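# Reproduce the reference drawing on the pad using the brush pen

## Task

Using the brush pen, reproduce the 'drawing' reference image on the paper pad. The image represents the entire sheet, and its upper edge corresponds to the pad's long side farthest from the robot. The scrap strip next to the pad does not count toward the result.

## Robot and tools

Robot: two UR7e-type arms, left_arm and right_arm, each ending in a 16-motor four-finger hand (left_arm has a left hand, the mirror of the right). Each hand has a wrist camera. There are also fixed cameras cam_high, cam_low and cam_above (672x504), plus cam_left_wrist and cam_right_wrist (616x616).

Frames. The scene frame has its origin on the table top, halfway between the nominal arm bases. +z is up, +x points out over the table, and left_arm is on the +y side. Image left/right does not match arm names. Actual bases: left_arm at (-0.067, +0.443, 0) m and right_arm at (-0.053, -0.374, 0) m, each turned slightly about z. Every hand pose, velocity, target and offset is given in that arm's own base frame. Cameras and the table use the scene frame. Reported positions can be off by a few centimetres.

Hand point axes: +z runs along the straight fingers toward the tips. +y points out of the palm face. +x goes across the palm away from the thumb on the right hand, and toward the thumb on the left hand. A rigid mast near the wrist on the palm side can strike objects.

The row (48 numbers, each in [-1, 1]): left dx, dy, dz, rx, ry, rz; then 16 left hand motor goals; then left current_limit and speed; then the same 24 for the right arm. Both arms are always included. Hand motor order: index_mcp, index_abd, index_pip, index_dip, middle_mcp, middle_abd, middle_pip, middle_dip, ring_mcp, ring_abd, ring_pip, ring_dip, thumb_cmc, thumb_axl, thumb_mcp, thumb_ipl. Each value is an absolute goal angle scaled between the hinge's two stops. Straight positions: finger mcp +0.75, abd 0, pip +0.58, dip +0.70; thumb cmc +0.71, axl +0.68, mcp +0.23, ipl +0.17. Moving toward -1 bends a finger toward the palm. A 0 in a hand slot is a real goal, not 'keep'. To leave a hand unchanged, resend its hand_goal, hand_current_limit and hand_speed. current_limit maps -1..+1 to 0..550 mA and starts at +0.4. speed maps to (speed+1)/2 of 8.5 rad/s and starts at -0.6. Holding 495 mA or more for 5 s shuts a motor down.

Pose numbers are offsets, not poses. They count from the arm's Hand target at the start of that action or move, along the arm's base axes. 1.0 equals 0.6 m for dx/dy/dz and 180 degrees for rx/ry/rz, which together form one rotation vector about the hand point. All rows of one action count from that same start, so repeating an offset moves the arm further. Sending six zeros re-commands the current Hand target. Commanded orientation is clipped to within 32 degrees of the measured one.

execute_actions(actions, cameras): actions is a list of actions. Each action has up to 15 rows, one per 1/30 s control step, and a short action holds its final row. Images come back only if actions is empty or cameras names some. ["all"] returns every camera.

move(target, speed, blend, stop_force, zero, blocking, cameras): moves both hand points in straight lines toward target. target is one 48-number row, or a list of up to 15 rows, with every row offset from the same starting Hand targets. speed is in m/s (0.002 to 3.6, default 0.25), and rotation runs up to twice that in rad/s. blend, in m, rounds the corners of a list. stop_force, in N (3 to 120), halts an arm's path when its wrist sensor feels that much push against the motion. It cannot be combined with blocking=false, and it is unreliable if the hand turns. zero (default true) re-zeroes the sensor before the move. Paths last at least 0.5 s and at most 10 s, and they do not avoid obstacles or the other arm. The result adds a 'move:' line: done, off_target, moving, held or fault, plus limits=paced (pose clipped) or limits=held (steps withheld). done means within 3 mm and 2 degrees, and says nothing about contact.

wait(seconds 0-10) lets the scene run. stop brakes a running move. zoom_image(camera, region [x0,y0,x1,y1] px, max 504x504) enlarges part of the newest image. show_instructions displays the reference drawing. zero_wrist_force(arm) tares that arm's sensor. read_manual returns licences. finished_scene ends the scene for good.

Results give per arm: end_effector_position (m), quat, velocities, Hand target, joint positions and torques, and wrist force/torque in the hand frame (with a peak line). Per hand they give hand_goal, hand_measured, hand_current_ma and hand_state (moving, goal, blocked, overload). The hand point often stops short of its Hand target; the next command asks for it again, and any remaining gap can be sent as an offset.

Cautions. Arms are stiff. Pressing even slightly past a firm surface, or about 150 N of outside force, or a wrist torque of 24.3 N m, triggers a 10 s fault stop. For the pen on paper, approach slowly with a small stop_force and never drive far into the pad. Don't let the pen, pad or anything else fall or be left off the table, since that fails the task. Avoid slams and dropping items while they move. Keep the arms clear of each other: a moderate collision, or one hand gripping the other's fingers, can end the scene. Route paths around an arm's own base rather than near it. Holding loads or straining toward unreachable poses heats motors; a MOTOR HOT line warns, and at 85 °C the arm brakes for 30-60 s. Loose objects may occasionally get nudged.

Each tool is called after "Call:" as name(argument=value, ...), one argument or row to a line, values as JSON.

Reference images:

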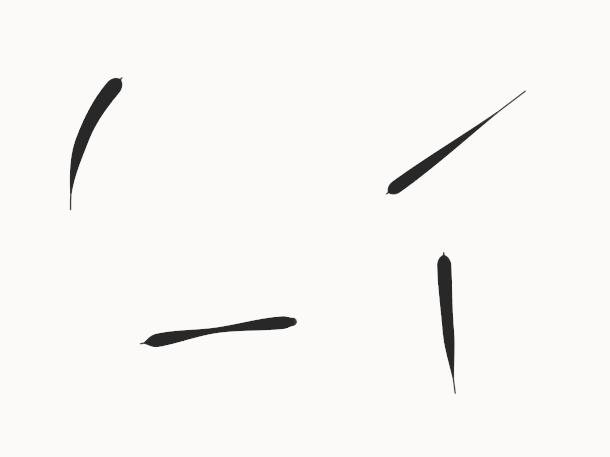

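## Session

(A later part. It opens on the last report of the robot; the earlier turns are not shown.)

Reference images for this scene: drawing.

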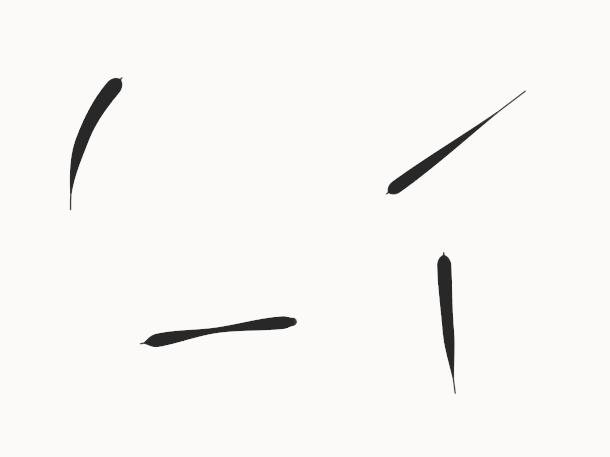

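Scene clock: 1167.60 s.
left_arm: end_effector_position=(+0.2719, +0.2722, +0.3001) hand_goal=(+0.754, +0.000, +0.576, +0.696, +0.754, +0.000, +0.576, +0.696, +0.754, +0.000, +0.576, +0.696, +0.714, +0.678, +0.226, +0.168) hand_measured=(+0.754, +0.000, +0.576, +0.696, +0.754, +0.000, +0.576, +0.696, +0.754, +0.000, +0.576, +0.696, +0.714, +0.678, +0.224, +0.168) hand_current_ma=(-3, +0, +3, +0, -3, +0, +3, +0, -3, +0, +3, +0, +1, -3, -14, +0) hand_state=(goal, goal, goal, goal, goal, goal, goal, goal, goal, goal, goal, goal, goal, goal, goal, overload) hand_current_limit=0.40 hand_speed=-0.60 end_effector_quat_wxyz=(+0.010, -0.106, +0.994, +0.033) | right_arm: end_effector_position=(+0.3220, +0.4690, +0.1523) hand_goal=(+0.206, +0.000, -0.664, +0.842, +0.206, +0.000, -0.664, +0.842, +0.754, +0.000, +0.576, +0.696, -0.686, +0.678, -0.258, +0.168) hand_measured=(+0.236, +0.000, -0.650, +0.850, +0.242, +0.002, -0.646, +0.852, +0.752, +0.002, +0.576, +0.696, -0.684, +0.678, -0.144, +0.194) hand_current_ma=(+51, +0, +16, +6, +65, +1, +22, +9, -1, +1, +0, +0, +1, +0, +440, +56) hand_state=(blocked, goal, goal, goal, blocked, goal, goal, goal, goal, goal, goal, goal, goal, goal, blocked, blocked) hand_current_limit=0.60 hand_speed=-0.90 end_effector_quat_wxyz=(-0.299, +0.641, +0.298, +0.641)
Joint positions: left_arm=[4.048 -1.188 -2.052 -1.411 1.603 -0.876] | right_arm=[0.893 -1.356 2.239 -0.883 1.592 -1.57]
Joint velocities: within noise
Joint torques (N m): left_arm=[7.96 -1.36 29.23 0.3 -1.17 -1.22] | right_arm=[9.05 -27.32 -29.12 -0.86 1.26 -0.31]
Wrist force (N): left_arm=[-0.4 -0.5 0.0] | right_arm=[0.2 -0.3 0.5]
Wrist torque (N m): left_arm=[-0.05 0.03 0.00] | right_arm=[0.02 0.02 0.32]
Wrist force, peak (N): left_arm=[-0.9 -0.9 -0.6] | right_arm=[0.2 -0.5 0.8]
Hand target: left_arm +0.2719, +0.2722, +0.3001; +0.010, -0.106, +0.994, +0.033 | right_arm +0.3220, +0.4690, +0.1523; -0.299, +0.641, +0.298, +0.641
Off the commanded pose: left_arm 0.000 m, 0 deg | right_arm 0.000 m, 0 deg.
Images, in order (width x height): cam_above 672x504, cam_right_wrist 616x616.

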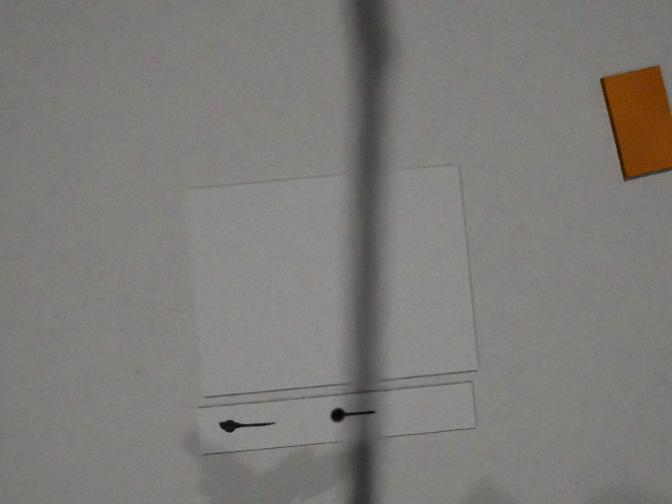

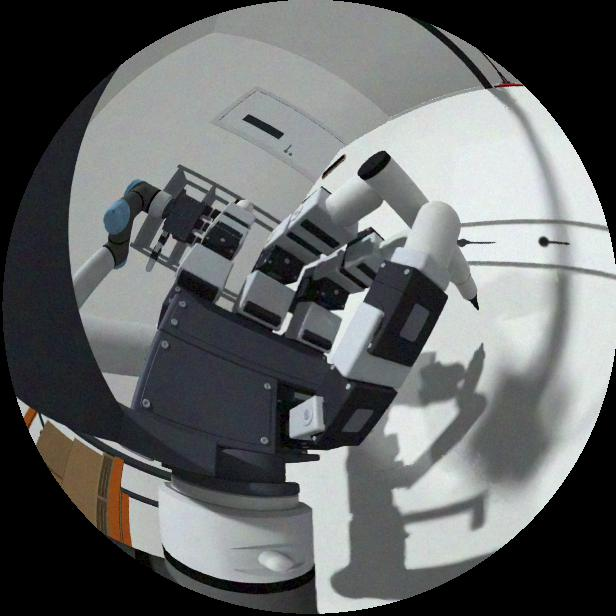

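Call:
move(
  target=[
    [0,0,0,0,0,0,0.754,0,0.576,0.696,0.754,0,0.576,0.696,0.754,0,0.576,0.696,0.714,0.678,0.226,0.168,0.4,-0.6,0.2075,-0.19917,-0.00383,0,0,0,0.205,0,-0.664,0.841,0.205,0,-0.664,0.841,0.754,0,0.576,0.696,-0.686,0.678,-0.258,0.168,0.6,-0.9],
    [0,0,0,0,0,0,0.754,0,0.576,0.696,0.754,0,0.576,0.696,0.754,0,0.576,0.696,0.714,0.678,0.226,0.168,0.4,-0.6,0.2075,-0.19917,-0.05383,0,0,0,0.205,0,-0.664,0.841,0.205,0,-0.664,0.841,0.754,0,0.576,0.696,-0.686,0.678,-0.258,0.168,0.6,-0.9],
    [0,0,0,0,0,0,0.754,0,0.576,0.696,0.754,0,0.576,0.696,0.754,0,0.576,0.696,0.714,0.678,0.226,0.168,0.4,-0.6,0.20817,-0.20583,-0.0755,0,0,0,0.205,0,-0.664,0.841,0.205,0,-0.664,0.841,0.754,0,0.576,0.696,-0.686,0.678,-0.258,0.168,0.6,-0.9],
    [0,0,0,0,0,0,0.754,0,0.576,0.696,0.754,0,0.576,0.696,0.754,0,0.576,0.696,0.714,0.678,0.226,0.168,0.4,-0.6,0.20883,-0.2125,-0.0755,0,0,0,0.205,0,-0.664,0.841,0.205,0,-0.664,0.841,0.754,0,0.576,0.696,-0.686,0.678,-0.258,0.168,0.6,-0.9],
    [0,0,0,0,0,0,0.754,0,0.576,0.696,0.754,0,0.576,0.696,0.754,0,0.576,0.696,0.714,0.678,0.226,0.168,0.4,-0.6,0.219,-0.31533,-0.0555,0,0,0,0.205,0,-0.664,0.841,0.205,0,-0.664,0.841,0.754,0,0.576,0.696,-0.686,0.678,-0.258,0.168,0.6,-0.9],
    [0,0,0,0,0,0,0.754,0,0.576,0.696,0.754,0,0.576,0.696,0.754,0,0.576,0.696,0.714,0.678,0.226,0.168,0.4,-0.6,0.22,-0.32533,-0.00383,0,0,0,0.205,0,-0.664,0.841,0.205,0,-0.664,0.841,0.754,0,0.576,0.696,-0.686,0.678,-0.258,0.168,0.6,-0.9],
  ],
  speed=[0.15, 0.04, 0.04, 0.04, 0.04, 0.06],
  blend=[0.005, 0.001, 0.001, 0.001, 0.001, 0],
  cameras=["cam_above"],
)

Call:
move(
  target=[0,0,0,0,0,0,0.754,0,0.576,0.696,0.754,0,0.576,0.696,0.754,0,0.576,0.696,0.714,0.678,0.226,0.168,0.4,-0.6,-0.2,0.3,0,0,0,0,0.205,0,-0.664,0.841,0.205,0,-0.664,0.841,0.754,0,0.576,0.696,-0.686,0.678,-0.258,0.168,0.6,-0.9],
  speed=0.2,
  cameras=["cam_above"],
)

Call:
zoom_image(
  camera="cam_above",
  region=[370, 375, 482, 435],
)

Scene clock: 1220.47 s.
left_arm: end_effector_position=(+0.2719, +0.2722, +0.3001) hand_goal=(+0.754, +0.000, +0.576, +0.696, +0.754, +0.000, +0.576, +0.696, +0.754, +0.000, +0.576, +0.696, +0.714, +0.678, +0.226, +0.168) hand_measured=(+0.754, +0.000, +0.576, +0.696, +0.754, +0.000, +0.576, +0.696, +0.754, +0.000, +0.576, +0.696, +0.714, +0.678, +0.224, +0.168) hand_current_ma=(-3, +0, +3, +0, -3, +0, +3, +0, -3, +0, +3, +0, +1, -3, -14, +0) hand_state=(goal, goal, goal, goal, goal, goal, goal, goal, goal, goal, goal, goal, goal, goal, goal, overload) hand_current_limit=0.40 hand_speed=-0.60 end_effector_quat_wxyz=(+0.010, -0.106, +0.994, +0.033) | right_arm: end_effector_position=(+0.4541, +0.2737, +0.1501) hand_goal=(+0.206, +0.000, -0.664, +0.842, +0.206, +0.000, -0.664, +0.842, +0.754, +0.000, +0.576, +0.696, -0.686, +0.678, -0.258, +0.168) hand_measured=(+0.236, +0.002, -0.650, +0.850, +0.242, +0.002, -0.646, +0.852, +0.752, +0.002, +0.576, +0.696, -0.684, +0.678, -0.146, +0.194) hand_current_ma=(+51, +0, +16, +6, +68, +1, +22, +9, +0, +1, +0, +0, +1, +0, +440, +57) hand_state=(blocked, goal, goal, goal, blocked, goal, goal, goal, goal, goal, goal, goal, goal, goal, blocked, blocked) hand_current_limit=0.60 hand_speed=-0.90 end_effector_quat_wxyz=(-0.299, +0.641, +0.298, +0.641)
Joint positions: left_arm=[4.048 -1.188 -2.052 -1.411 1.603 -0.876] | right_arm=[0.079 -1.528 2.459 -0.931 0.778 -1.57]
Joint torques (N m): left_arm=[8.2 -2.15 28.83 0.31 -1.16 -1.16] | right_arm=[9.73 -17.13 -1.2 -1.13 1.7 -1.41]
Wrist force (N): left_arm=[-0.7 -1.0 -0.2] | right_arm=[0.2 0.3 0.5]
Wrist torque (N m): left_arm=[-0.11 0.07 0.00] | right_arm=[0.11 0.01 0.32]
Wrist force, peak (N): left_arm=[-0.8 -1.2 -0.6] | right_arm=[0.2 -2.6 0.5]
Hand target: left_arm +0.2719, +0.2722, +0.3001; +0.010, -0.106, +0.994, +0.033 | right_arm +0.4540, +0.2738, +0.1500; -0.299, +0.641, +0.298, +0.641
Off the commanded pose: left_arm 0.000 m, 0 deg | right_arm 0.000 m, 0 deg.
move: done
Images, in order (width x height): cam_above 672x504.

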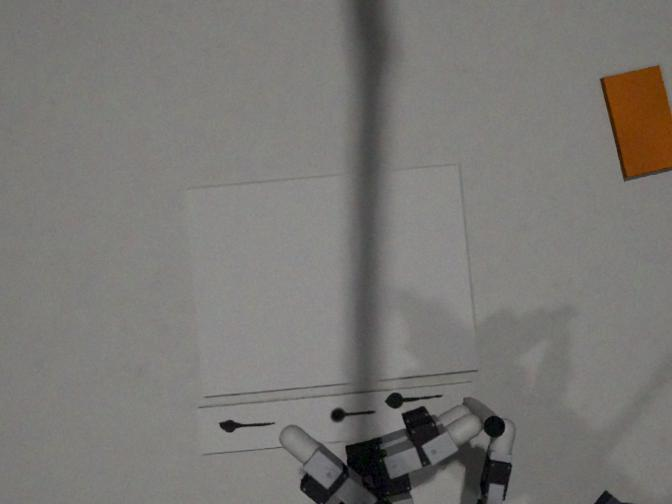

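Scene clock: 1222.03 s.
left_arm: end_effector_position=(+0.2719, +0.2722, +0.3001) hand_goal=(+0.754, +0.000, +0.576, +0.696, +0.754, +0.000, +0.576, +0.696, +0.754, +0.000, +0.576, +0.696, +0.714, +0.678, +0.226, +0.168) hand_measured=(+0.754, +0.000, +0.576, +0.696, +0.754, +0.000, +0.576, +0.696, +0.754, +0.000, +0.576, +0.696, +0.714, +0.678, +0.224, +0.168) hand_current_ma=(-3, +0, +3, +0, -3, +0, +3, +0, -3, +0, +3, +0, +1, -3, -14, +0) hand_state=(goal, goal, goal, goal, goal, goal, goal, goal, goal, goal, goal, goal, goal, goal, goal, overload) hand_current_limit=0.40 hand_speed=-0.60 end_effector_quat_wxyz=(+0.010, -0.106, +0.994, +0.033) | right_arm: end_effector_position=(+0.3340, +0.4538, +0.1500) hand_goal=(+0.206, +0.000, -0.664, +0.842, +0.206, +0.000, -0.664, +0.842, +0.754, +0.000, +0.576, +0.696, -0.686, +0.678, -0.258, +0.168) hand_measured=(+0.236, +0.002, -0.650, +0.850, +0.242, +0.002, -0.646, +0.852, +0.754, +0.002, +0.576, +0.696, -0.684, +0.678, -0.146, +0.194) hand_current_ma=(+51, +0, +16, +6, +68, +1, +22, +9, +0, +1, +0, +0, +1, +0, +440, +57) hand_state=(blocked, goal, goal, goal, blocked, goal, goal, goal, goal, goal, goal, goal, goal, goal, blocked, blocked) hand_current_limit=0.60 hand_speed=-0.90 end_effector_quat_wxyz=(-0.299, +0.641, +0.298, +0.641)
Joint positions: left_arm=[4.048 -1.188 -2.052 -1.411 1.603 -0.876] | right_arm=[0.836 -1.373 2.271 -0.898 1.535 -1.57]
Joint torques (N m): left_arm=[8.15 -2.37 29.31 0.35 -1.09 -1.23] | right_arm=[9.89 -25.59 -12.79 -3.07 1.59 -1.39]
Wrist force (N): left_arm=[-0.3 -0.9 -0.3] | right_arm=[0.1 0.0 0.5]
Wrist torque (N m): left_arm=[-0.09 0.02 0.02] | right_arm=[0.06 0.03 0.34]
Wrist force, peak (N): left_arm=[-0.8 -1.0 -0.6] | right_arm=[0.1 2.7 0.3]
Hand target: left_arm +0.2719, +0.2722, +0.3001; +0.010, -0.106, +0.994, +0.033 | right_arm +0.3340, +0.4538, +0.1500; -0.299, +0.641, +0.298, +0.641
Off the commanded pose: left_arm 0.000 m, 0 deg | right_arm 0.000 m, 0 deg.
move: done
Images, in order (width x height): cam_above 672x504.

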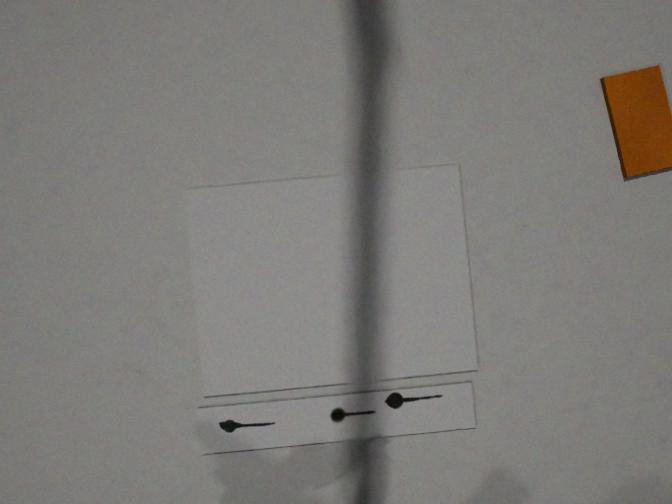

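Scaled by 4.500.

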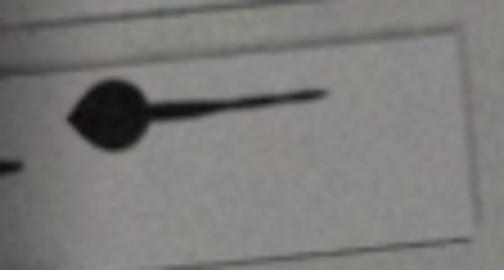

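Call:
move(
  target=[
    [0,0,0,0,0,0,0.754,0,0.576,0.696,0.754,0,0.576,0.696,0.754,0,0.576,0.696,0.714,0.678,0.226,0.168,0.4,-0.6,0.14217,-0.17392,0,0,0,0,0.205,0,-0.664,0.841,0.205,0,-0.664,0.841,0.754,0,0.576,0.696,-0.686,0.678,-0.258,0.168,0.6,-0.9],
    [0,0,0,0,0,0,0.754,0,0.576,0.696,0.754,0,0.576,0.696,0.754,0,0.576,0.696,0.714,0.678,0.226,0.168,0.4,-0.6,0.14217,-0.17392,-0.05083,0,0,0,0.205,0,-0.664,0.841,0.205,0,-0.664,0.841,0.754,0,0.576,0.696,-0.686,0.678,-0.258,0.168,0.6,-0.9],
    [0,0,0,0,0,0,0.754,0,0.576,0.696,0.754,0,0.576,0.696,0.754,0,0.576,0.696,0.714,0.678,0.226,0.168,0.4,-0.6,0.14347,-0.18718,-0.065,0,0,0,0.205,0,-0.664,0.841,0.205,0,-0.664,0.841,0.754,0,0.576,0.696,-0.686,0.678,-0.258,0.168,0.6,-0.9],
    [0,0,0,0,0,0,0.754,0,0.576,0.696,0.754,0,0.576,0.696,0.754,0,0.576,0.696,0.714,0.678,0.226,0.168,0.4,-0.6,0.14592,-0.21207,-0.065,0,0,0,0.205,0,-0.664,0.841,0.205,0,-0.664,0.841,0.754,0,0.576,0.696,-0.686,0.678,-0.258,0.168,0.6,-0.9],
    [0,0,0,0,0,0,0.754,0,0.576,0.696,0.754,0,0.576,0.696,0.754,0,0.576,0.696,0.714,0.678,0.226,0.168,0.4,-0.6,0.14837,-0.23695,-0.065,0,0,0,0.205,0,-0.664,0.841,0.205,0,-0.664,0.841,0.754,0,0.576,0.696,-0.686,0.678,-0.258,0.168,0.6,-0.9],
    [0,0,0,0,0,0,0.754,0,0.576,0.696,0.754,0,0.576,0.696,0.754,0,0.576,0.696,0.714,0.678,0.226,0.168,0.4,-0.6,0.15082,-0.26183,-0.065,0,0,0,0.205,0,-0.664,0.841,0.205,0,-0.664,0.841,0.754,0,0.576,0.696,-0.686,0.678,-0.258,0.168,0.6,-0.9],
    [0,0,0,0,0,0,0.754,0,0.576,0.696,0.754,0,0.576,0.696,0.754,0,0.576,0.696,0.714,0.678,0.226,0.168,0.4,-0.6,0.15245,-0.27842,-0.065,0,0,0,0.205,0,-0.664,0.841,0.205,0,-0.664,0.841,0.754,0,0.576,0.696,-0.686,0.678,-0.258,0.168,0.6,-0.9],
    [0,0,0,0,0,0,0.754,0,0.576,0.696,0.754,0,0.576,0.696,0.754,0,0.576,0.696,0.714,0.678,0.226,0.168,0.4,-0.6,0.15327,-0.2867,-0.05083,0,0,0,0.205,0,-0.664,0.841,0.205,0,-0.664,0.841,0.754,0,0.576,0.696,-0.686,0.678,-0.258,0.168,0.6,-0.9],
    [0,0,0,0,0,0,0.754,0,0.576,0.696,0.754,0,0.576,0.696,0.754,0,0.576,0.696,0.714,0.678,0.226,0.168,0.4,-0.6,0.15327,-0.2867,0,0,0,0,0.205,0,-0.664,0.841,0.205,0,-0.664,0.841,0.754,0,0.576,0.696,-0.686,0.678,-0.258,0.168,0.6,-0.9],
  ],
  speed=[0.15, 0.04, 0.04, 0.08, 0.04, 0.02, 0.01, 0.04, 0.08],
  blend=[0.005, 0.001, 0.001, 0.001, 0.001, 0.001, 0.001, 0.001, 0],
)

Call:
move(
  target=[0,0,0,0,0,0,0.754,0,0.576,0.696,0.754,0,0.576,0.696,0.754,0,0.576,0.696,0.714,0.678,0.226,0.168,0.4,-0.6,-0.15327,0.2867,0,0,0,0,0.205,0,-0.664,0.841,0.205,0,-0.664,0.841,0.754,0,0.576,0.696,-0.686,0.678,-0.258,0.168,0.6,-0.9],
  speed=0.2,
  cameras=["cam_above"],
)

Call:
zoom_image(
  camera="cam_above",
  region=[370, 375, 482, 435],
)

Scene clock: 1342.03 s.
left_arm: end_effector_position=(+0.2719, +0.2722, +0.3001) hand_goal=(+0.754, +0.000, +0.576, +0.696, +0.754, +0.000, +0.576, +0.696, +0.754, +0.000, +0.576, +0.696, +0.714, +0.678, +0.226, +0.168) hand_measured=(+0.754, +0.000, +0.576, +0.696, +0.754, +0.000, +0.576, +0.696, +0.754, +0.000, +0.576, +0.696, +0.714, +0.678, +0.224, +0.168) hand_current_ma=(-3, +0, +3, +0, -3, +0, +3, +0, -3, +0, +3, +0, +1, -3, -14, +0) hand_state=(goal, goal, goal, goal, goal, goal, goal, goal, goal, goal, goal, goal, goal, goal, goal, overload) hand_current_limit=0.40 hand_speed=-0.60 end_effector_quat_wxyz=(+0.010, -0.106, +0.994, +0.033) | right_arm: end_effector_position=(+0.4260, +0.2818, +0.1501) hand_goal=(+0.206, +0.000, -0.664, +0.842, +0.206, +0.000, -0.664, +0.842, +0.754, +0.000, +0.576, +0.696, -0.686, +0.678, -0.258, +0.168) hand_measured=(+0.236, +0.002, -0.650, +0.850, +0.242, +0.002, -0.646, +0.852, +0.754, +0.002, +0.576, +0.696, -0.684, +0.678, -0.146, +0.194) hand_current_ma=(+51, +0, +16, +6, +68, +1, +22, +9, +0, +1, +0, +0, +1, +0, +440, +57) hand_state=(blocked, goal, goal, goal, blocked, goal, goal, goal, goal, goal, goal, goal, goal, goal, blocked, blocked) hand_current_limit=0.60 hand_speed=-0.90 end_effector_quat_wxyz=(-0.299, +0.641, +0.298, +0.641)
Joint positions: left_arm=[4.048 -1.188 -2.052 -1.411 1.603 -0.876] | right_arm=[0.124 -1.576 2.509 -0.933 0.823 -1.57]
Joint torques (N m): left_arm=[7.82 -2.18 28.84 0.36 -1.25 -1.24] | right_arm=[1.66 -20.01 -1.81 -0.15 -1.27 -0.88]
Wrist force (N): left_arm=[-0.6 -0.9 -0.2] | right_arm=[0.2 0.1 0.6]
Wrist torque (N m): left_arm=[-0.10 0.05 0.00] | right_arm=[0.08 0.03 0.33]
Wrist force, peak (N): left_arm=[-0.9 -1.1 -0.3] | right_arm=[1.0 2.1 0.5]
Hand target: left_arm +0.2719, +0.2722, +0.3001; +0.010, -0.106, +0.994, +0.033 | right_arm +0.4259, +0.2818, +0.1500; -0.299, +0.641, +0.298, +0.641
Off the commanded pose: left_arm 0.000 m, 0 deg | right_arm 0.000 m, 0 deg.
move: done

Scene clock: 1343.50 s.
left_arm: end_effector_position=(+0.2719, +0.2722, +0.3001) hand_goal=(+0.754, +0.000, +0.576, +0.696, +0.754, +0.000, +0.576, +0.696, +0.754, +0.000, +0.576, +0.696, +0.714, +0.678, +0.226, +0.168) hand_measured=(+0.754, +0.000, +0.576, +0.696, +0.754, +0.000, +0.576, +0.696, +0.754, +0.000, +0.576, +0.696, +0.714, +0.678, +0.224, +0.168) hand_current_ma=(-3, +0, +3, +0, -3, +0, +3, +0, -3, +0, +3, +0, +1, -3, -14, +0) hand_state=(goal, goal, goal, goal, goal, goal, goal, goal, goal, goal, goal, goal, goal, goal, goal, overload) hand_current_limit=0.40 hand_speed=-0.60 end_effector_quat_wxyz=(+0.010, -0.106, +0.994, +0.033) | right_arm: end_effector_position=(+0.3340, +0.4537, +0.1500) hand_goal=(+0.206, +0.000, -0.664, +0.842, +0.206, +0.000, -0.664, +0.842, +0.754, +0.000, +0.576, +0.696, -0.686, +0.678, -0.258, +0.168) hand_measured=(+0.236, +0.002, -0.650, +0.850, +0.242, +0.002, -0.646, +0.852, +0.754, +0.002, +0.576, +0.696, -0.684, +0.678, -0.146, +0.194) hand_current_ma=(+51, +0, +16, +6, +68, +1, +22, +9, +0, +1, +0, +0, +1, +0, +440, +57) hand_state=(blocked, goal, goal, goal, blocked, goal, goal, goal, goal, goal, goal, goal, goal, goal, blocked, blocked) hand_current_limit=0.60 hand_speed=-0.90 end_effector_quat_wxyz=(-0.299, +0.641, +0.298, +0.641)
Joint positions: left_arm=[4.048 -1.188 -2.052 -1.411 1.603 -0.876] | right_arm=[0.836 -1.373 2.271 -0.898 1.535 -1.57]
Joint torques (N m): left_arm=[8.42 -1.56 28.88 0.36 -1.28 -1.28] | right_arm=[9.09 -22.67 -14.21 -3.03 1.71 -1.26]
Wrist force (N): left_arm=[-0.6 -0.7 -0.4] | right_arm=[0.4 -0.2 0.5]
Wrist torque (N m): left_arm=[-0.05 0.05 0.00] | right_arm=[0.04 -0.01 0.40]
Wrist force, peak (N): left_arm=[-0.8 -1.1 0.0] | right_arm=[0.1 -2.5 1.1]
Hand target: left_arm +0.2719, +0.2722, +0.3001; +0.010, -0.106, +0.994, +0.033 | right_arm +0.3340, +0.4538, +0.1500; -0.299, +0.641, +0.298, +0.641
Off the commanded pose: left_arm 0.000 m, 0 deg | right_arm 0.000 m, 0 deg.
move: done
Images, in order (width x height): cam_above 672x504.

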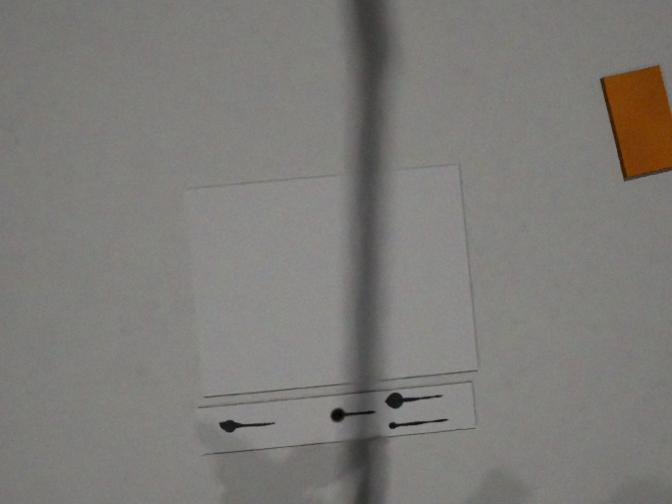

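Scaled by 4.500.

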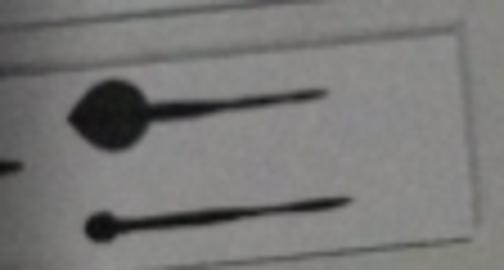

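Call:
move(
  target=[
    [0,0,0,0,0,0,0.754,0,0.576,0.696,0.754,0,0.576,0.696,0.754,0,0.576,0.696,0.714,0.678,0.226,0.168,0.4,-0.6,0.10683,0.10675,0,0,0,0,0.205,0,-0.664,0.841,0.205,0,-0.664,0.841,0.754,0,0.576,0.696,-0.686,0.678,-0.258,0.168,0.6,-0.9],
    [0,0,0,0,0,0,0.754,0,0.576,0.696,0.754,0,0.576,0.696,0.754,0,0.576,0.696,0.714,0.678,0.226,0.168,0.4,-0.6,0.10683,0.10675,-0.05083,0,0,0,0.205,0,-0.664,0.841,0.205,0,-0.664,0.841,0.754,0,0.576,0.696,-0.686,0.678,-0.258,0.168,0.6,-0.9],
    [0,0,0,0,0,0,0.754,0,0.576,0.696,0.754,0,0.576,0.696,0.754,0,0.576,0.696,0.714,0.678,0.226,0.168,0.4,-0.6,0.10928,0.08187,-0.06833,0,0,0,0.205,0,-0.664,0.841,0.205,0,-0.664,0.841,0.754,0,0.576,0.696,-0.686,0.678,-0.258,0.168,0.6,-0.9],
    [0,0,0,0,0,0,0.754,0,0.576,0.696,0.754,0,0.576,0.696,0.754,0,0.576,0.696,0.714,0.678,0.226,0.168,0.4,-0.6,0.11337,0.0404,-0.06833,0,0,0,0.205,0,-0.664,0.841,0.205,0,-0.664,0.841,0.754,0,0.576,0.696,-0.686,0.678,-0.258,0.168,0.6,-0.9],
  ],
  speed=[0.15, 0.04, 0.03, 0.03],
  blend=[0.005, 0.001, 0.005, 0],
  cameras=["cam_right_wrist"],
)

Call:
zoom_image(
  camera="cam_right_wrist",
  region=[380, 180, 580, 380],
)

Scene clock: 1387.73 s.
left_arm: end_effector_position=(+0.2719, +0.2722, +0.3001) hand_goal=(+0.754, +0.000, +0.576, +0.696, +0.754, +0.000, +0.576, +0.696, +0.754, +0.000, +0.576, +0.696, +0.714, +0.678, +0.226, +0.168) hand_measured=(+0.754, +0.000, +0.576, +0.696, +0.754, +0.000, +0.576, +0.696, +0.754, +0.000, +0.576, +0.696, +0.714, +0.678, +0.224, +0.168) hand_current_ma=(-3, +0, +3, +0, -3, +0, +3, +0, -3, +0, +3, +0, +1, -3, -14, +0) hand_state=(goal, goal, goal, goal, goal, goal, goal, goal, goal, goal, goal, goal, goal, goal, goal, overload) hand_current_limit=0.40 hand_speed=-0.60 end_effector_quat_wxyz=(+0.010, -0.106, +0.994, +0.033) | right_arm: end_effector_position=(+0.4020, +0.4779, +0.1090) hand_goal=(+0.206, +0.000, -0.664, +0.842, +0.206, +0.000, -0.664, +0.842, +0.754, +0.000, +0.576, +0.696, -0.686, +0.678, -0.258, +0.168) hand_measured=(+0.236, +0.002, -0.650, +0.850, +0.242, +0.002, -0.646, +0.852, +0.754, +0.002, +0.576, +0.696, -0.684, +0.678, -0.146, +0.194) hand_current_ma=(+51, +0, +16, +6, +68, +1, +22, +9, +0, +1, +0, +0, +1, +0, +440, +57) hand_state=(blocked, goal, goal, goal, blocked, goal, goal, goal, goal, goal, goal, goal, goal, goal, blocked, blocked) hand_current_limit=0.60 hand_speed=-0.90 end_effector_quat_wxyz=(-0.299, +0.641, +0.298, +0.641) end_effector_velocity=(+0.000, +0.002, +0.000) end_effector_angular_velocity=(+0.001, +0.000, +0.000)
Joint positions: left_arm=[4.048 -1.188 -2.052 -1.411 1.603 -0.876] | right_arm=[0.747 -1.183 2.157 -0.974 1.447 -1.57]
Joint velocities: left_arm=[within noise] | right_arm=[0.004 0.003 -0.005 0.002 0.004 0]
Joint torques (N m): left_arm=[7.41 -1.78 28.96 0.35 -1.21 -1.25] | right_arm=[7.62 -23.83 -27.88 -0.51 1.6 -0.68]
Wrist force (N): left_arm=[-0.4 -0.8 -0.2] | right_arm=[0.4 -0.2 0.1]
Wrist torque (N m): left_arm=[-0.09 0.03 0.01] | right_arm=[0.06 0.03 0.43]
Wrist force, peak (N): left_arm=[-0.7 -1.1 -0.4] | right_arm=[0.7 0.0 1.6]
Hand target: left_arm +0.2719, +0.2722, +0.3001; +0.010, -0.106, +0.994, +0.033 | right_arm +0.4020, +0.4780, +0.1090; -0.299, +0.641, +0.298, +0.641
Off the commanded pose: left_arm 0.000 m, 0 deg | right_arm 0.000 m, 0 deg.
move: done
Images, in order (width x height): cam_right_wrist 616x616.

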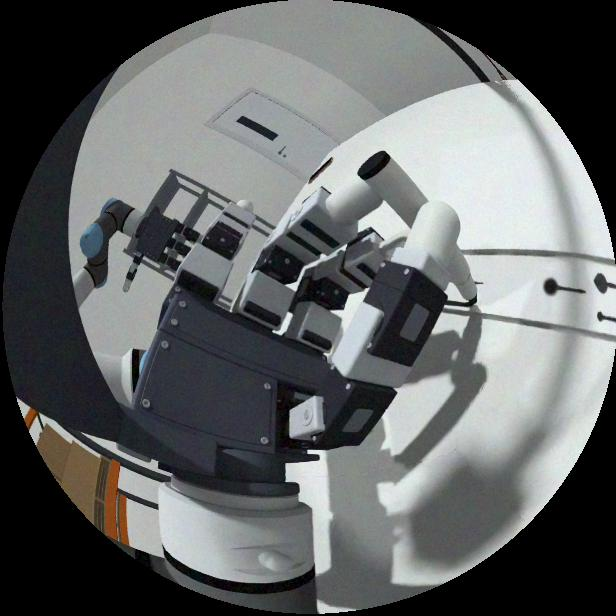

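Scaled by 2.520 from the camera's 616x616 image, which has a finer 880x880 frame.

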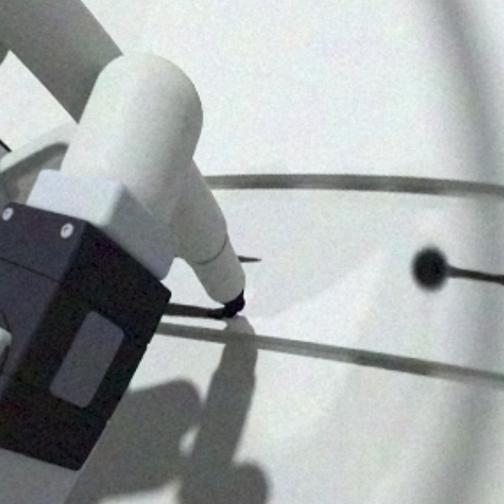

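Call:
wait(
  seconds=0.5,
  cameras=["cam_right_wrist","cam_above","cam_high"],
)

Call:
zoom_image(
  camera="cam_right_wrist",
  region=[440, 260, 500, 320],
)

Call:
zoom_image(
  camera="cam_high",
  region=[150, 220, 270, 310],
)

Scene clock: 1394.00 s.
left_arm: end_effector_position=(+0.2719, +0.2722, +0.3001) hand_goal=(+0.754, +0.000, +0.576, +0.696, +0.754, +0.000, +0.576, +0.696, +0.754, +0.000, +0.576, +0.696, +0.714, +0.678, +0.226, +0.168) hand_measured=(+0.754, +0.000, +0.576, +0.696, +0.754, +0.000, +0.576, +0.696, +0.754, +0.000, +0.576, +0.696, +0.714, +0.678, +0.224, +0.168) hand_current_ma=(-3, +0, +3, +0, -3, +0, +3, +0, -3, +0, +3, +0, +1, -3, -14, +0) hand_state=(goal, goal, goal, goal, goal, goal, goal, goal, goal, goal, goal, goal, goal, goal, goal, overload) hand_current_limit=0.40 hand_speed=-0.60 end_effector_quat_wxyz=(+0.010, -0.106, +0.994, +0.033) | right_arm: end_effector_position=(+0.4020, +0.4780, +0.1090) hand_goal=(+0.206, +0.000, -0.664, +0.842, +0.206, +0.000, -0.664, +0.842, +0.754, +0.000, +0.576, +0.696, -0.686, +0.678, -0.258, +0.168) hand_measured=(+0.236, +0.002, -0.650, +0.850, +0.242, +0.002, -0.646, +0.852, +0.754, +0.002, +0.576, +0.696, -0.684, +0.678, -0.146, +0.194) hand_current_ma=(+51, +0, +16, +6, +68, +1, +22, +9, +0, +1, +0, +0, +1, +0, +440, +57) hand_state=(blocked, goal, goal, goal, blocked, goal, goal, goal, goal, goal, goal, goal, goal, goal, blocked, blocked) hand_current_limit=0.60 hand_speed=-0.90 end_effector_quat_wxyz=(-0.299, +0.641, +0.298, +0.641)
Joint positions: left_arm=[4.048 -1.188 -2.052 -1.411 1.603 -0.876] | right_arm=[0.747 -1.182 2.156 -0.974 1.447 -1.57]
Joint torques (N m): left_arm=[7.83 -1.35 29.34 0.35 -1.17 -1.19] | right_arm=[8.77 -23.36 -26.94 -0.46 1.16 -1.46]
Wrist force (N): left_arm=[-0.6 -0.8 -0.5] | right_arm=[0.7 0.1 -0.2]
Wrist torque (N m): left_arm=[-0.06 0.05 -0.01] | right_arm=[0.12 0.00 0.45]
Wrist force, peak (N): left_arm=[-0.5 -1.2 -0.4] | right_arm=[0.8 0.1 0.0]
Hand target: left_arm +0.2719, +0.2722, +0.3001; +0.010, -0.106, +0.994, +0.033 | right_arm +0.4020, +0.4780, +0.1090; -0.299, +0.641, +0.298, +0.641
Off the commanded pose: left_arm 0.000 m, 0 deg | right_arm 0.000 m, 0 deg.
wait: 0.50 s; at rest from the start
Images, in order (width x height): cam_high 672x504, cam_above 672x504, cam_right_wrist 616x616.

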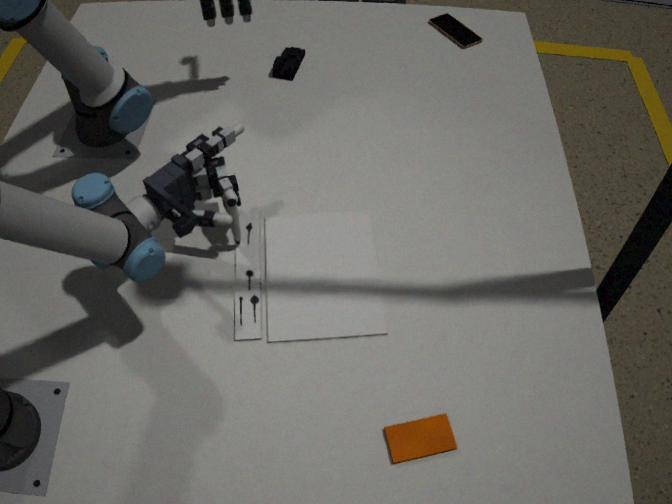

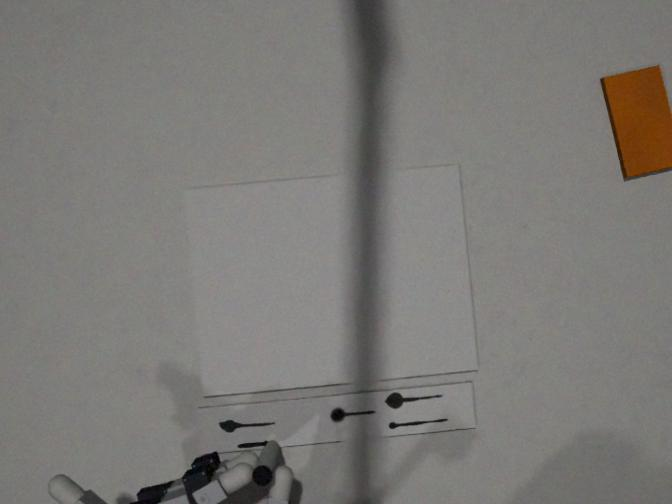

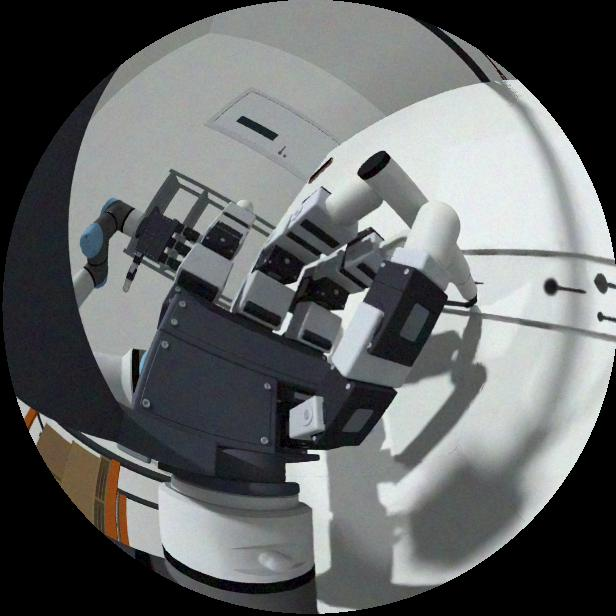

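Scaled by 8.400 from the camera's 616x616 image, which has a finer 880x880 frame.

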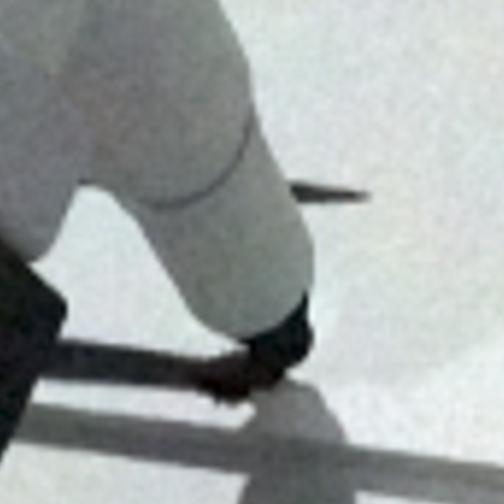

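Scaled by 4.200.

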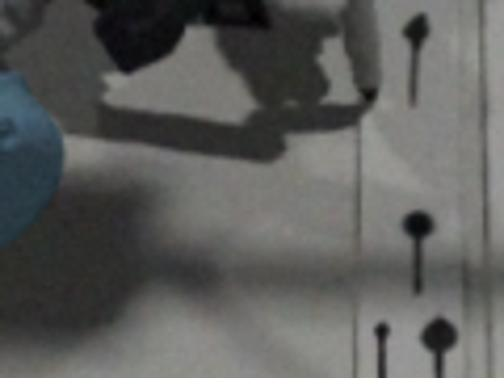

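Call:
move(
  target=[
    [0,0,0,0,0,0,0.754,0,0.576,0.696,0.754,0,0.576,0.696,0.754,0,0.576,0.696,0.714,0.678,0.226,0.168,0.4,-0.6,0.00163,-0.01658,-0.005,0,0,0,0.205,0,-0.664,0.841,0.205,0,-0.664,0.841,0.754,0,0.576,0.696,-0.686,0.678,-0.258,0.168,0.6,-0.9],
    [0,0,0,0,0,0,0.754,0,0.576,0.696,0.754,0,0.576,0.696,0.754,0,0.576,0.696,0.714,0.678,0.226,0.168,0.4,-0.6,0.00293,-0.02985,-0.005,0,0,0,0.205,0,-0.664,0.841,0.205,0,-0.664,0.841,0.754,0,0.576,0.696,-0.686,0.678,-0.258,0.168,0.6,-0.9],
  ],
  speed=[0.03, 0.03],
  blend=[0.002, 0],
  cameras=["cam_right_wrist","cam_high"],
)

Call:
zoom_image(
  camera="cam_right_wrist",
  region=[440, 260, 500, 320],
)

Call:
zoom_image(
  camera="cam_high",
  region=[210, 220, 270, 270],
)

Scene clock: 1426.30 s.
left_arm: end_effector_position=(+0.2719, +0.2722, +0.3001) hand_goal=(+0.754, +0.000, +0.576, +0.696, +0.754, +0.000, +0.576, +0.696, +0.754, +0.000, +0.576, +0.696, +0.714, +0.678, +0.226, +0.168) hand_measured=(+0.754, +0.000, +0.576, +0.696, +0.754, +0.000, +0.576, +0.696, +0.754, +0.000, +0.576, +0.696, +0.714, +0.678, +0.224, +0.168) hand_current_ma=(-3, +0, +3, +0, -3, +0, +3, +0, -3, +0, +3, +0, +1, -3, -14, +0) hand_state=(goal, goal, goal, goal, goal, goal, goal, goal, goal, goal, goal, goal, goal, goal, goal, overload) hand_current_limit=0.40 hand_speed=-0.60 end_effector_quat_wxyz=(+0.010, -0.106, +0.994, +0.033) | right_arm: end_effector_position=(+0.4037, +0.4600, +0.1060) hand_goal=(+0.206, +0.000, -0.664, +0.842, +0.206, +0.000, -0.664, +0.842, +0.754, +0.000, +0.576, +0.696, -0.686, +0.678, -0.258, +0.168) hand_measured=(+0.236, +0.002, -0.650, +0.850, +0.242, +0.002, -0.646, +0.852, +0.754, +0.002, +0.576, +0.696, -0.684, +0.678, -0.146, +0.194) hand_current_ma=(+51, +0, +16, +6, +68, +1, +22, +9, +0, +1, +0, +0, +1, +0, +440, +57) hand_state=(blocked, goal, goal, goal, blocked, goal, goal, goal, goal, goal, goal, goal, goal, goal, blocked, blocked) hand_current_limit=0.60 hand_speed=-0.90 end_effector_quat_wxyz=(-0.299, +0.641, +0.298, +0.641) end_effector_velocity=(+0.000, +0.002, +0.001) end_effector_angular_velocity=(+0.000, -0.002, -0.001)
Joint positions: left_arm=[4.048 -1.188 -2.052 -1.411 1.603 -0.876] | right_arm=[0.708 -1.2 2.201 -1.001 1.408 -1.57]
Joint velocities: left_arm=[within noise] | right_arm=[0.004 0.002 -0.005 0.002 0.005 -0.001]
Joint torques (N m): left_arm=[7.11 -1.86 29.11 0.35 -1.15 -1.27] | right_arm=[8.49 -19.75 -28.5 -0.53 1.8 -1.34]
Wrist force (N): left_arm=[-0.5 -0.9 0.0] | right_arm=[0.5 0.1 0.1]
Wrist torque (N m): left_arm=[-0.11 0.05 0.00] | right_arm=[0.10 0.04 0.44]
Wrist force, peak (N): left_arm=[-0.6 -1.1 -0.9] | right_arm=[0.8 -0.5 0.2]
Hand target: left_arm +0.2719, +0.2722, +0.3001; +0.010, -0.106, +0.994, +0.033 | right_arm +0.4037, +0.4601, +0.1060; -0.299, +0.641, +0.298, +0.641
Off the commanded pose: left_arm 0.000 m, 0 deg | right_arm 0.000 m, 0 deg.
move: done
Images, in order (width x height): cam_high 672x504, cam_right_wrist 616x616.

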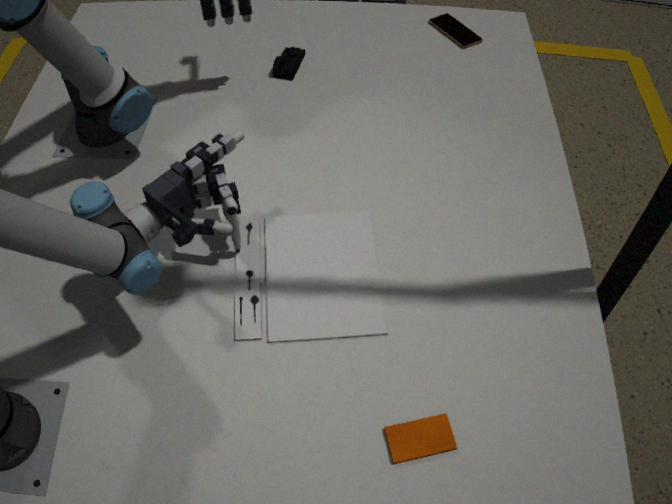

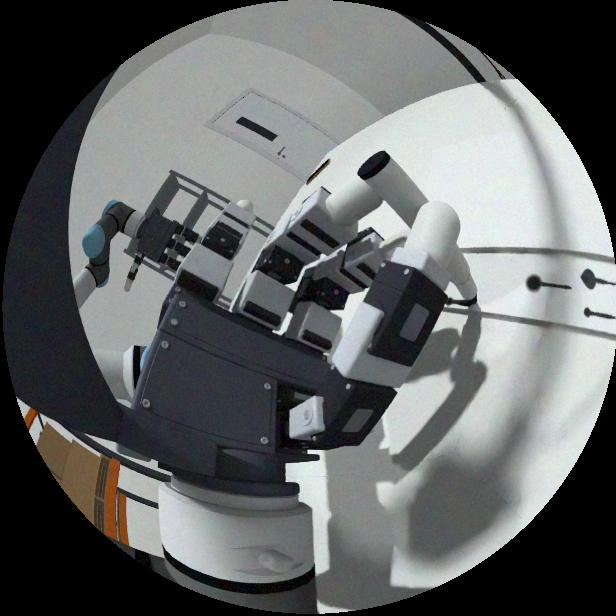

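Scaled by 8.400 from the camera's 616x616 image, which has a finer 880x880 frame.

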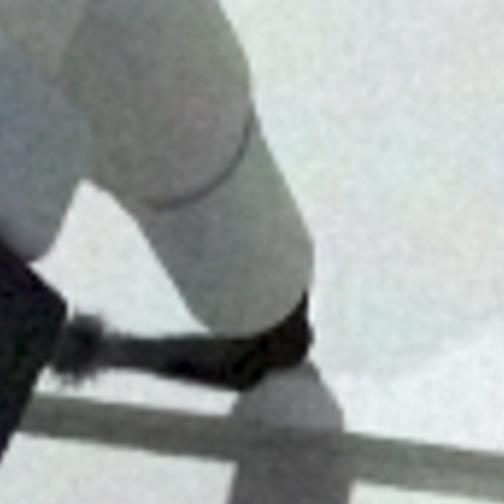

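Scaled by 8.400.

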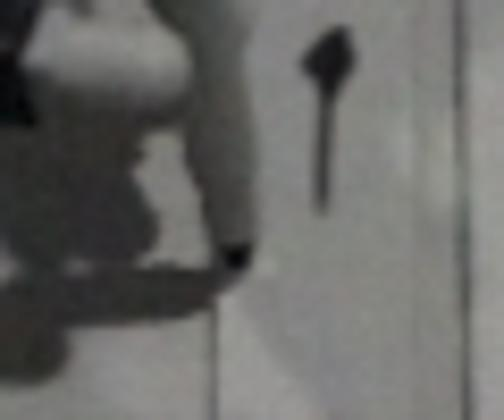

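Call:
move(
  target=[
    [0,0,0,0,0,0,0.754,0,0.576,0.696,0.754,0,0.576,0.696,0.754,0,0.576,0.696,0.714,0.678,0.226,0.168,0.4,-0.6,0.00228,-0.02322,0.0225,0,0,0,0.205,0,-0.664,0.841,0.205,0,-0.664,0.841,0.754,0,0.576,0.696,-0.686,0.678,-0.258,0.168,0.6,-0.9],
    [0,0,0,0,0,0,0.754,0,0.576,0.696,0.754,0,0.576,0.696,0.754,0,0.576,0.696,0.714,0.678,0.226,0.168,0.4,-0.6,0.00293,-0.02985,0.07,0,0,0,0.205,0,-0.664,0.841,0.205,0,-0.664,0.841,0.754,0,0.576,0.696,-0.686,0.678,-0.258,0.168,0.6,-0.9],
    [0,0,0,0,0,0,0.754,0,0.576,0.696,0.754,0,0.576,0.696,0.754,0,0.576,0.696,0.714,0.678,0.226,0.168,0.4,-0.6,-0.12,-0.04,0.073,0,0,0,0.205,0,-0.664,0.841,0.205,0,-0.664,0.841,0.754,0,0.576,0.696,-0.686,0.678,-0.258,0.168,0.6,-0.9],
  ],
  speed=[0.04, 0.1,0.2],
  blend=[0.002,0.005, 0],
  cameras=["cam_right_wrist","cam_above"],
)

Call:
zoom_image(
  camera="cam_above",
  region=[200, 395, 312, 455],
)

Call:
zoom_image(
  camera="cam_right_wrist",
  region=[420, 180, 620, 380],
)

Scene clock: 1450.40 s.
left_arm: end_effector_position=(+0.2719, +0.2722, +0.3001) hand_goal=(+0.754, +0.000, +0.576, +0.696, +0.754, +0.000, +0.576, +0.696, +0.754, +0.000, +0.576, +0.696, +0.714, +0.678, +0.226, +0.168) hand_measured=(+0.754, +0.000, +0.576, +0.696, +0.754, +0.000, +0.576, +0.696, +0.754, +0.000, +0.576, +0.696, +0.714, +0.678, +0.224, +0.168) hand_current_ma=(-3, +0, +3, +0, -3, +0, +3, +0, -3, +0, +3, +0, +1, -3, -14, +0) hand_state=(goal, goal, goal, goal, goal, goal, goal, goal, goal, goal, goal, goal, goal, goal, goal, overload) hand_current_limit=0.40 hand_speed=-0.60 end_effector_quat_wxyz=(+0.010, -0.106, +0.994, +0.033) | right_arm: end_effector_position=(+0.3318, +0.4361, +0.1498) hand_goal=(+0.206, +0.000, -0.664, +0.842, +0.206, +0.000, -0.664, +0.842, +0.754, +0.000, +0.576, +0.696, -0.686, +0.678, -0.258, +0.168) hand_measured=(+0.236, +0.002, -0.650, +0.850, +0.242, +0.002, -0.646, +0.852, +0.754, +0.002, +0.576, +0.696, -0.684, +0.678, -0.146, +0.194) hand_current_ma=(+51, +0, +16, +6, +68, +1, +22, +9, +0, +1, +0, +0, +1, +0, +440, +57) hand_state=(blocked, goal, goal, goal, blocked, goal, goal, goal, goal, goal, goal, goal, goal, goal, blocked, blocked) hand_current_limit=0.60 hand_speed=-0.90 end_effector_quat_wxyz=(-0.299, +0.641, +0.298, +0.641)
Joint positions: left_arm=[4.048 -1.188 -2.052 -1.411 1.603 -0.876] | right_arm=[0.803 -1.409 2.319 -0.91 1.502 -1.57]
Joint torques (N m): left_arm=[6.55 -1.68 28.68 0.34 -1.23 -1.17] | right_arm=[9.29 -23.53 -20.4 -0.27 1.13 0.16]
Wrist force (N): left_arm=[-0.3 -0.8 -0.1] | right_arm=[0.1 0.0 0.3]
Wrist torque (N m): left_arm=[-0.07 0.01 0.02] | right_arm=[0.07 0.03 0.39]
Wrist force, peak (N): left_arm=[-0.9 -0.9 -0.6] | right_arm=[1.2 1.6 1.8]
Hand target: left_arm +0.2719, +0.2722, +0.3001; +0.010, -0.106, +0.994, +0.033 | right_arm +0.3317, +0.4361, +0.1498; -0.299, +0.641, +0.298, +0.641
Off the commanded pose: left_arm 0.000 m, 0 deg | right_arm 0.000 m, 0 deg.
move: done
Images, in order (width x height): cam_above 672x504, cam_right_wrist 616x616.

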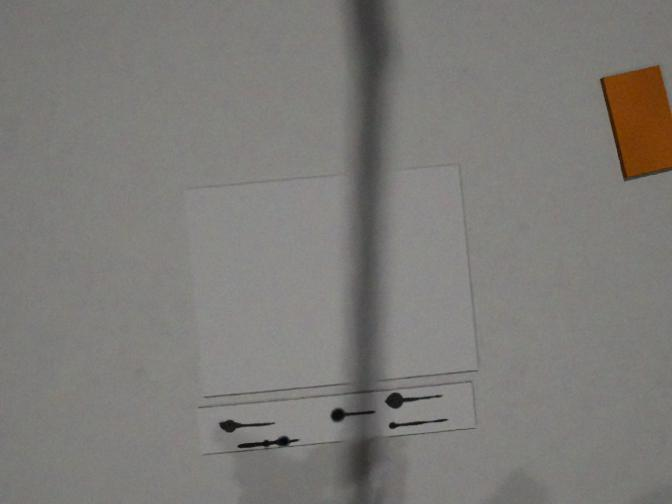

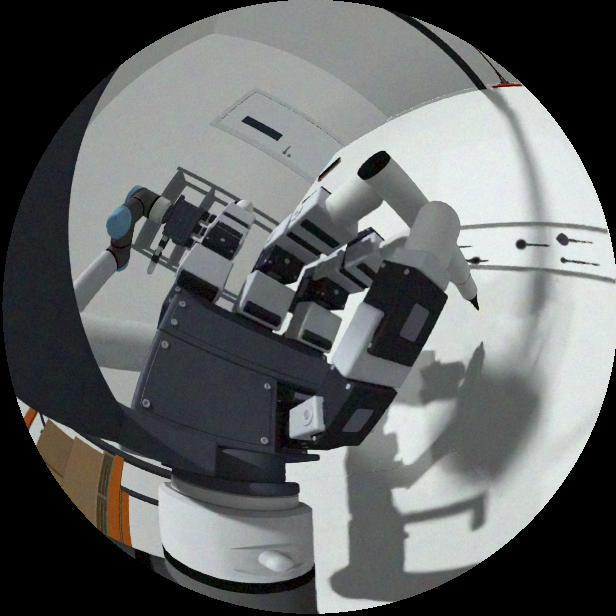

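Scaled by 4.500.

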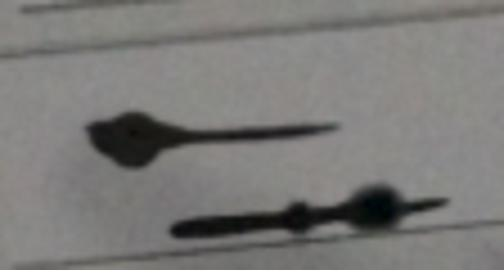

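Invalid region (420, 180, 620, 380): it reaches outside that camera's 616x616 image.

Call:
move(
  target=[
    [0,0,0,0,0,0,0.754,0,0.576,0.696,0.754,0,0.576,0.696,0.754,0,0.576,0.696,0.714,0.678,0.226,0.168,0.4,-0.6,0.16583,0.16723,0,0,0,0,0.205,0,-0.664,0.841,0.205,0,-0.664,0.841,0.754,0,0.576,0.696,-0.686,0.678,-0.258,0.168,0.6,-0.9],
    [0,0,0,0,0,0,0.754,0,0.576,0.696,0.754,0,0.576,0.696,0.754,0,0.576,0.696,0.714,0.678,0.226,0.168,0.4,-0.6,0.16583,0.16723,-0.0505,0,0,0,0.205,0,-0.664,0.841,0.205,0,-0.664,0.841,0.754,0,0.576,0.696,-0.686,0.678,-0.258,0.168,0.6,-0.9],
    [0,0,0,0,0,0,0.754,0,0.576,0.696,0.754,0,0.576,0.696,0.754,0,0.576,0.696,0.714,0.678,0.226,0.168,0.4,-0.6,0.16665,0.15893,-0.068,0,0,0,0.205,0,-0.664,0.841,0.205,0,-0.664,0.841,0.754,0,0.576,0.696,-0.686,0.678,-0.258,0.168,0.6,-0.9],
    [0,0,0,0,0,0,0.754,0,0.576,0.696,0.754,0,0.576,0.696,0.754,0,0.576,0.696,0.714,0.678,0.226,0.168,0.4,-0.6,0.16747,0.15065,-0.06967,0,0,0,0.205,0,-0.664,0.841,0.205,0,-0.664,0.841,0.754,0,0.576,0.696,-0.686,0.678,-0.258,0.168,0.6,-0.9],
    [0,0,0,0,0,0,0.754,0,0.576,0.696,0.754,0,0.576,0.696,0.754,0,0.576,0.696,0.714,0.678,0.226,0.168,0.4,-0.6,0.1748,0.076,-0.05633,0,0,0,0.205,0,-0.664,0.841,0.205,0,-0.664,0.841,0.754,0,0.576,0.696,-0.686,0.678,-0.258,0.168,0.6,-0.9],
    [0,0,0,0,0,0,0.754,0,0.576,0.696,0.754,0,0.576,0.696,0.754,0,0.576,0.696,0.714,0.678,0.226,0.168,0.4,-0.6,0.17612,0.06273,-0.05133,0,0,0,0.205,0,-0.664,0.841,0.205,0,-0.664,0.841,0.754,0,0.576,0.696,-0.686,0.678,-0.258,0.168,0.6,-0.9],
    [0,0,0,0,0,0,0.754,0,0.576,0.696,0.754,0,0.576,0.696,0.754,0,0.576,0.696,0.714,0.678,0.226,0.168,0.4,-0.6,0.17725,0.05113,-0.01633,0,0,0,0.205,0,-0.664,0.841,0.205,0,-0.664,0.841,0.754,0,0.576,0.696,-0.686,0.678,-0.258,0.168,0.6,-0.9],
    [0,0,0,0,0,0,0.754,0,0.576,0.696,0.754,0,0.576,0.696,0.754,0,0.576,0.696,0.714,0.678,0.226,0.168,0.4,-0.6,0,0,0,0,0,0,0.205,0,-0.664,0.841,0.205,0,-0.664,0.841,0.754,0,0.576,0.696,-0.686,0.678,-0.258,0.168,0.6,-0.9],
  ],
  speed=[0.15, 0.04, 0.04,0.04,0.04,0.04,0.1,0.2],
  blend=[0.005, 0.001, 0.003,0.004,0.005,0.002,0.01,0],
  cameras=["cam_above"],
)

Call:
zoom_image(
  camera="cam_above",
  region=[200, 395, 312, 455],
)

Scene clock: 1563.37 s.
left_arm: end_effector_position=(+0.2719, +0.2722, +0.3001) hand_goal=(+0.754, +0.000, +0.576, +0.696, +0.754, +0.000, +0.576, +0.696, +0.754, +0.000, +0.576, +0.696, +0.714, +0.678, +0.226, +0.168) hand_measured=(+0.754, +0.000, +0.576, +0.696, +0.754, +0.000, +0.576, +0.696, +0.754, +0.000, +0.576, +0.696, +0.714, +0.678, +0.224, +0.168) hand_current_ma=(-3, +0, +3, +0, -3, +0, +3, +0, -3, +0, +3, +0, +1, -3, -14, +0) hand_state=(goal, goal, goal, goal, goal, goal, goal, goal, goal, goal, goal, goal, goal, goal, goal, overload) hand_current_limit=0.40 hand_speed=-0.60 end_effector_quat_wxyz=(+0.010, -0.106, +0.994, +0.033) | right_arm: end_effector_position=(+0.3318, +0.4361, +0.1498) hand_goal=(+0.206, +0.000, -0.664, +0.842, +0.206, +0.000, -0.664, +0.842, +0.754, +0.000, +0.576, +0.696, -0.686, +0.678, -0.258, +0.168) hand_measured=(+0.236, +0.002, -0.650, +0.850, +0.242, +0.002, -0.646, +0.852, +0.754, +0.002, +0.576, +0.696, -0.684, +0.678, -0.146, +0.194) hand_current_ma=(+51, +0, +16, +6, +68, +1, +22, +9, +0, +1, +0, +0, +1, +0, +440, +57) hand_state=(blocked, goal, goal, goal, blocked, goal, goal, goal, goal, goal, goal, goal, goal, goal, blocked, blocked) hand_current_limit=0.60 hand_speed=-0.90 end_effector_quat_wxyz=(-0.299, +0.641, +0.298, +0.641)
Joint positions: left_arm=[4.048 -1.188 -2.052 -1.411 1.603 -0.876] | right_arm=[0.803 -1.408 2.319 -0.91 1.502 -1.57]
Joint torques (N m): left_arm=[6.5 -2.03 29.08 0.47 -1.12 -1.25] | right_arm=[6.86 -28.77 -15.7 -0.8 0.46 -0.9]
Wrist force (N): left_arm=[-0.5 -0.8 -0.7] | right_arm=[0.1 0.1 0.3]
Wrist torque (N m): left_arm=[-0.04 0.03 0.01] | right_arm=[0.07 0.03 0.38]
Wrist force, peak (N): left_arm=[-0.9 -1.3 -0.3] | right_arm=[1.4 1.4 1.8]
Hand target: left_arm +0.2719, +0.2722, +0.3001; +0.010, -0.106, +0.994, +0.033 | right_arm +0.3317, +0.4361, +0.1498; -0.299, +0.641, +0.298, +0.641
Off the commanded pose: left_arm 0.000 m, 0 deg | right_arm 0.000 m, 0 deg.
move: done; blend cut to 0.0025 m at target 3, 0.0025 m at target 4, 0.0043 m at target 5
Images, in order (width x height): cam_above 672x504.

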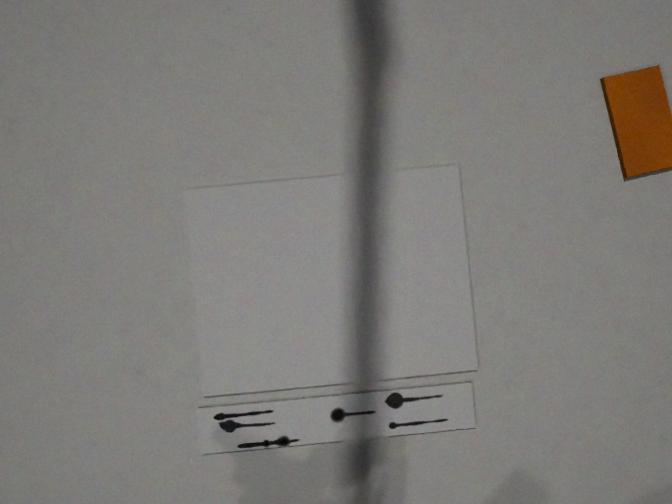

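Scaled by 4.500.

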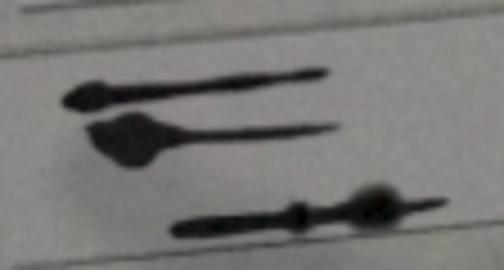

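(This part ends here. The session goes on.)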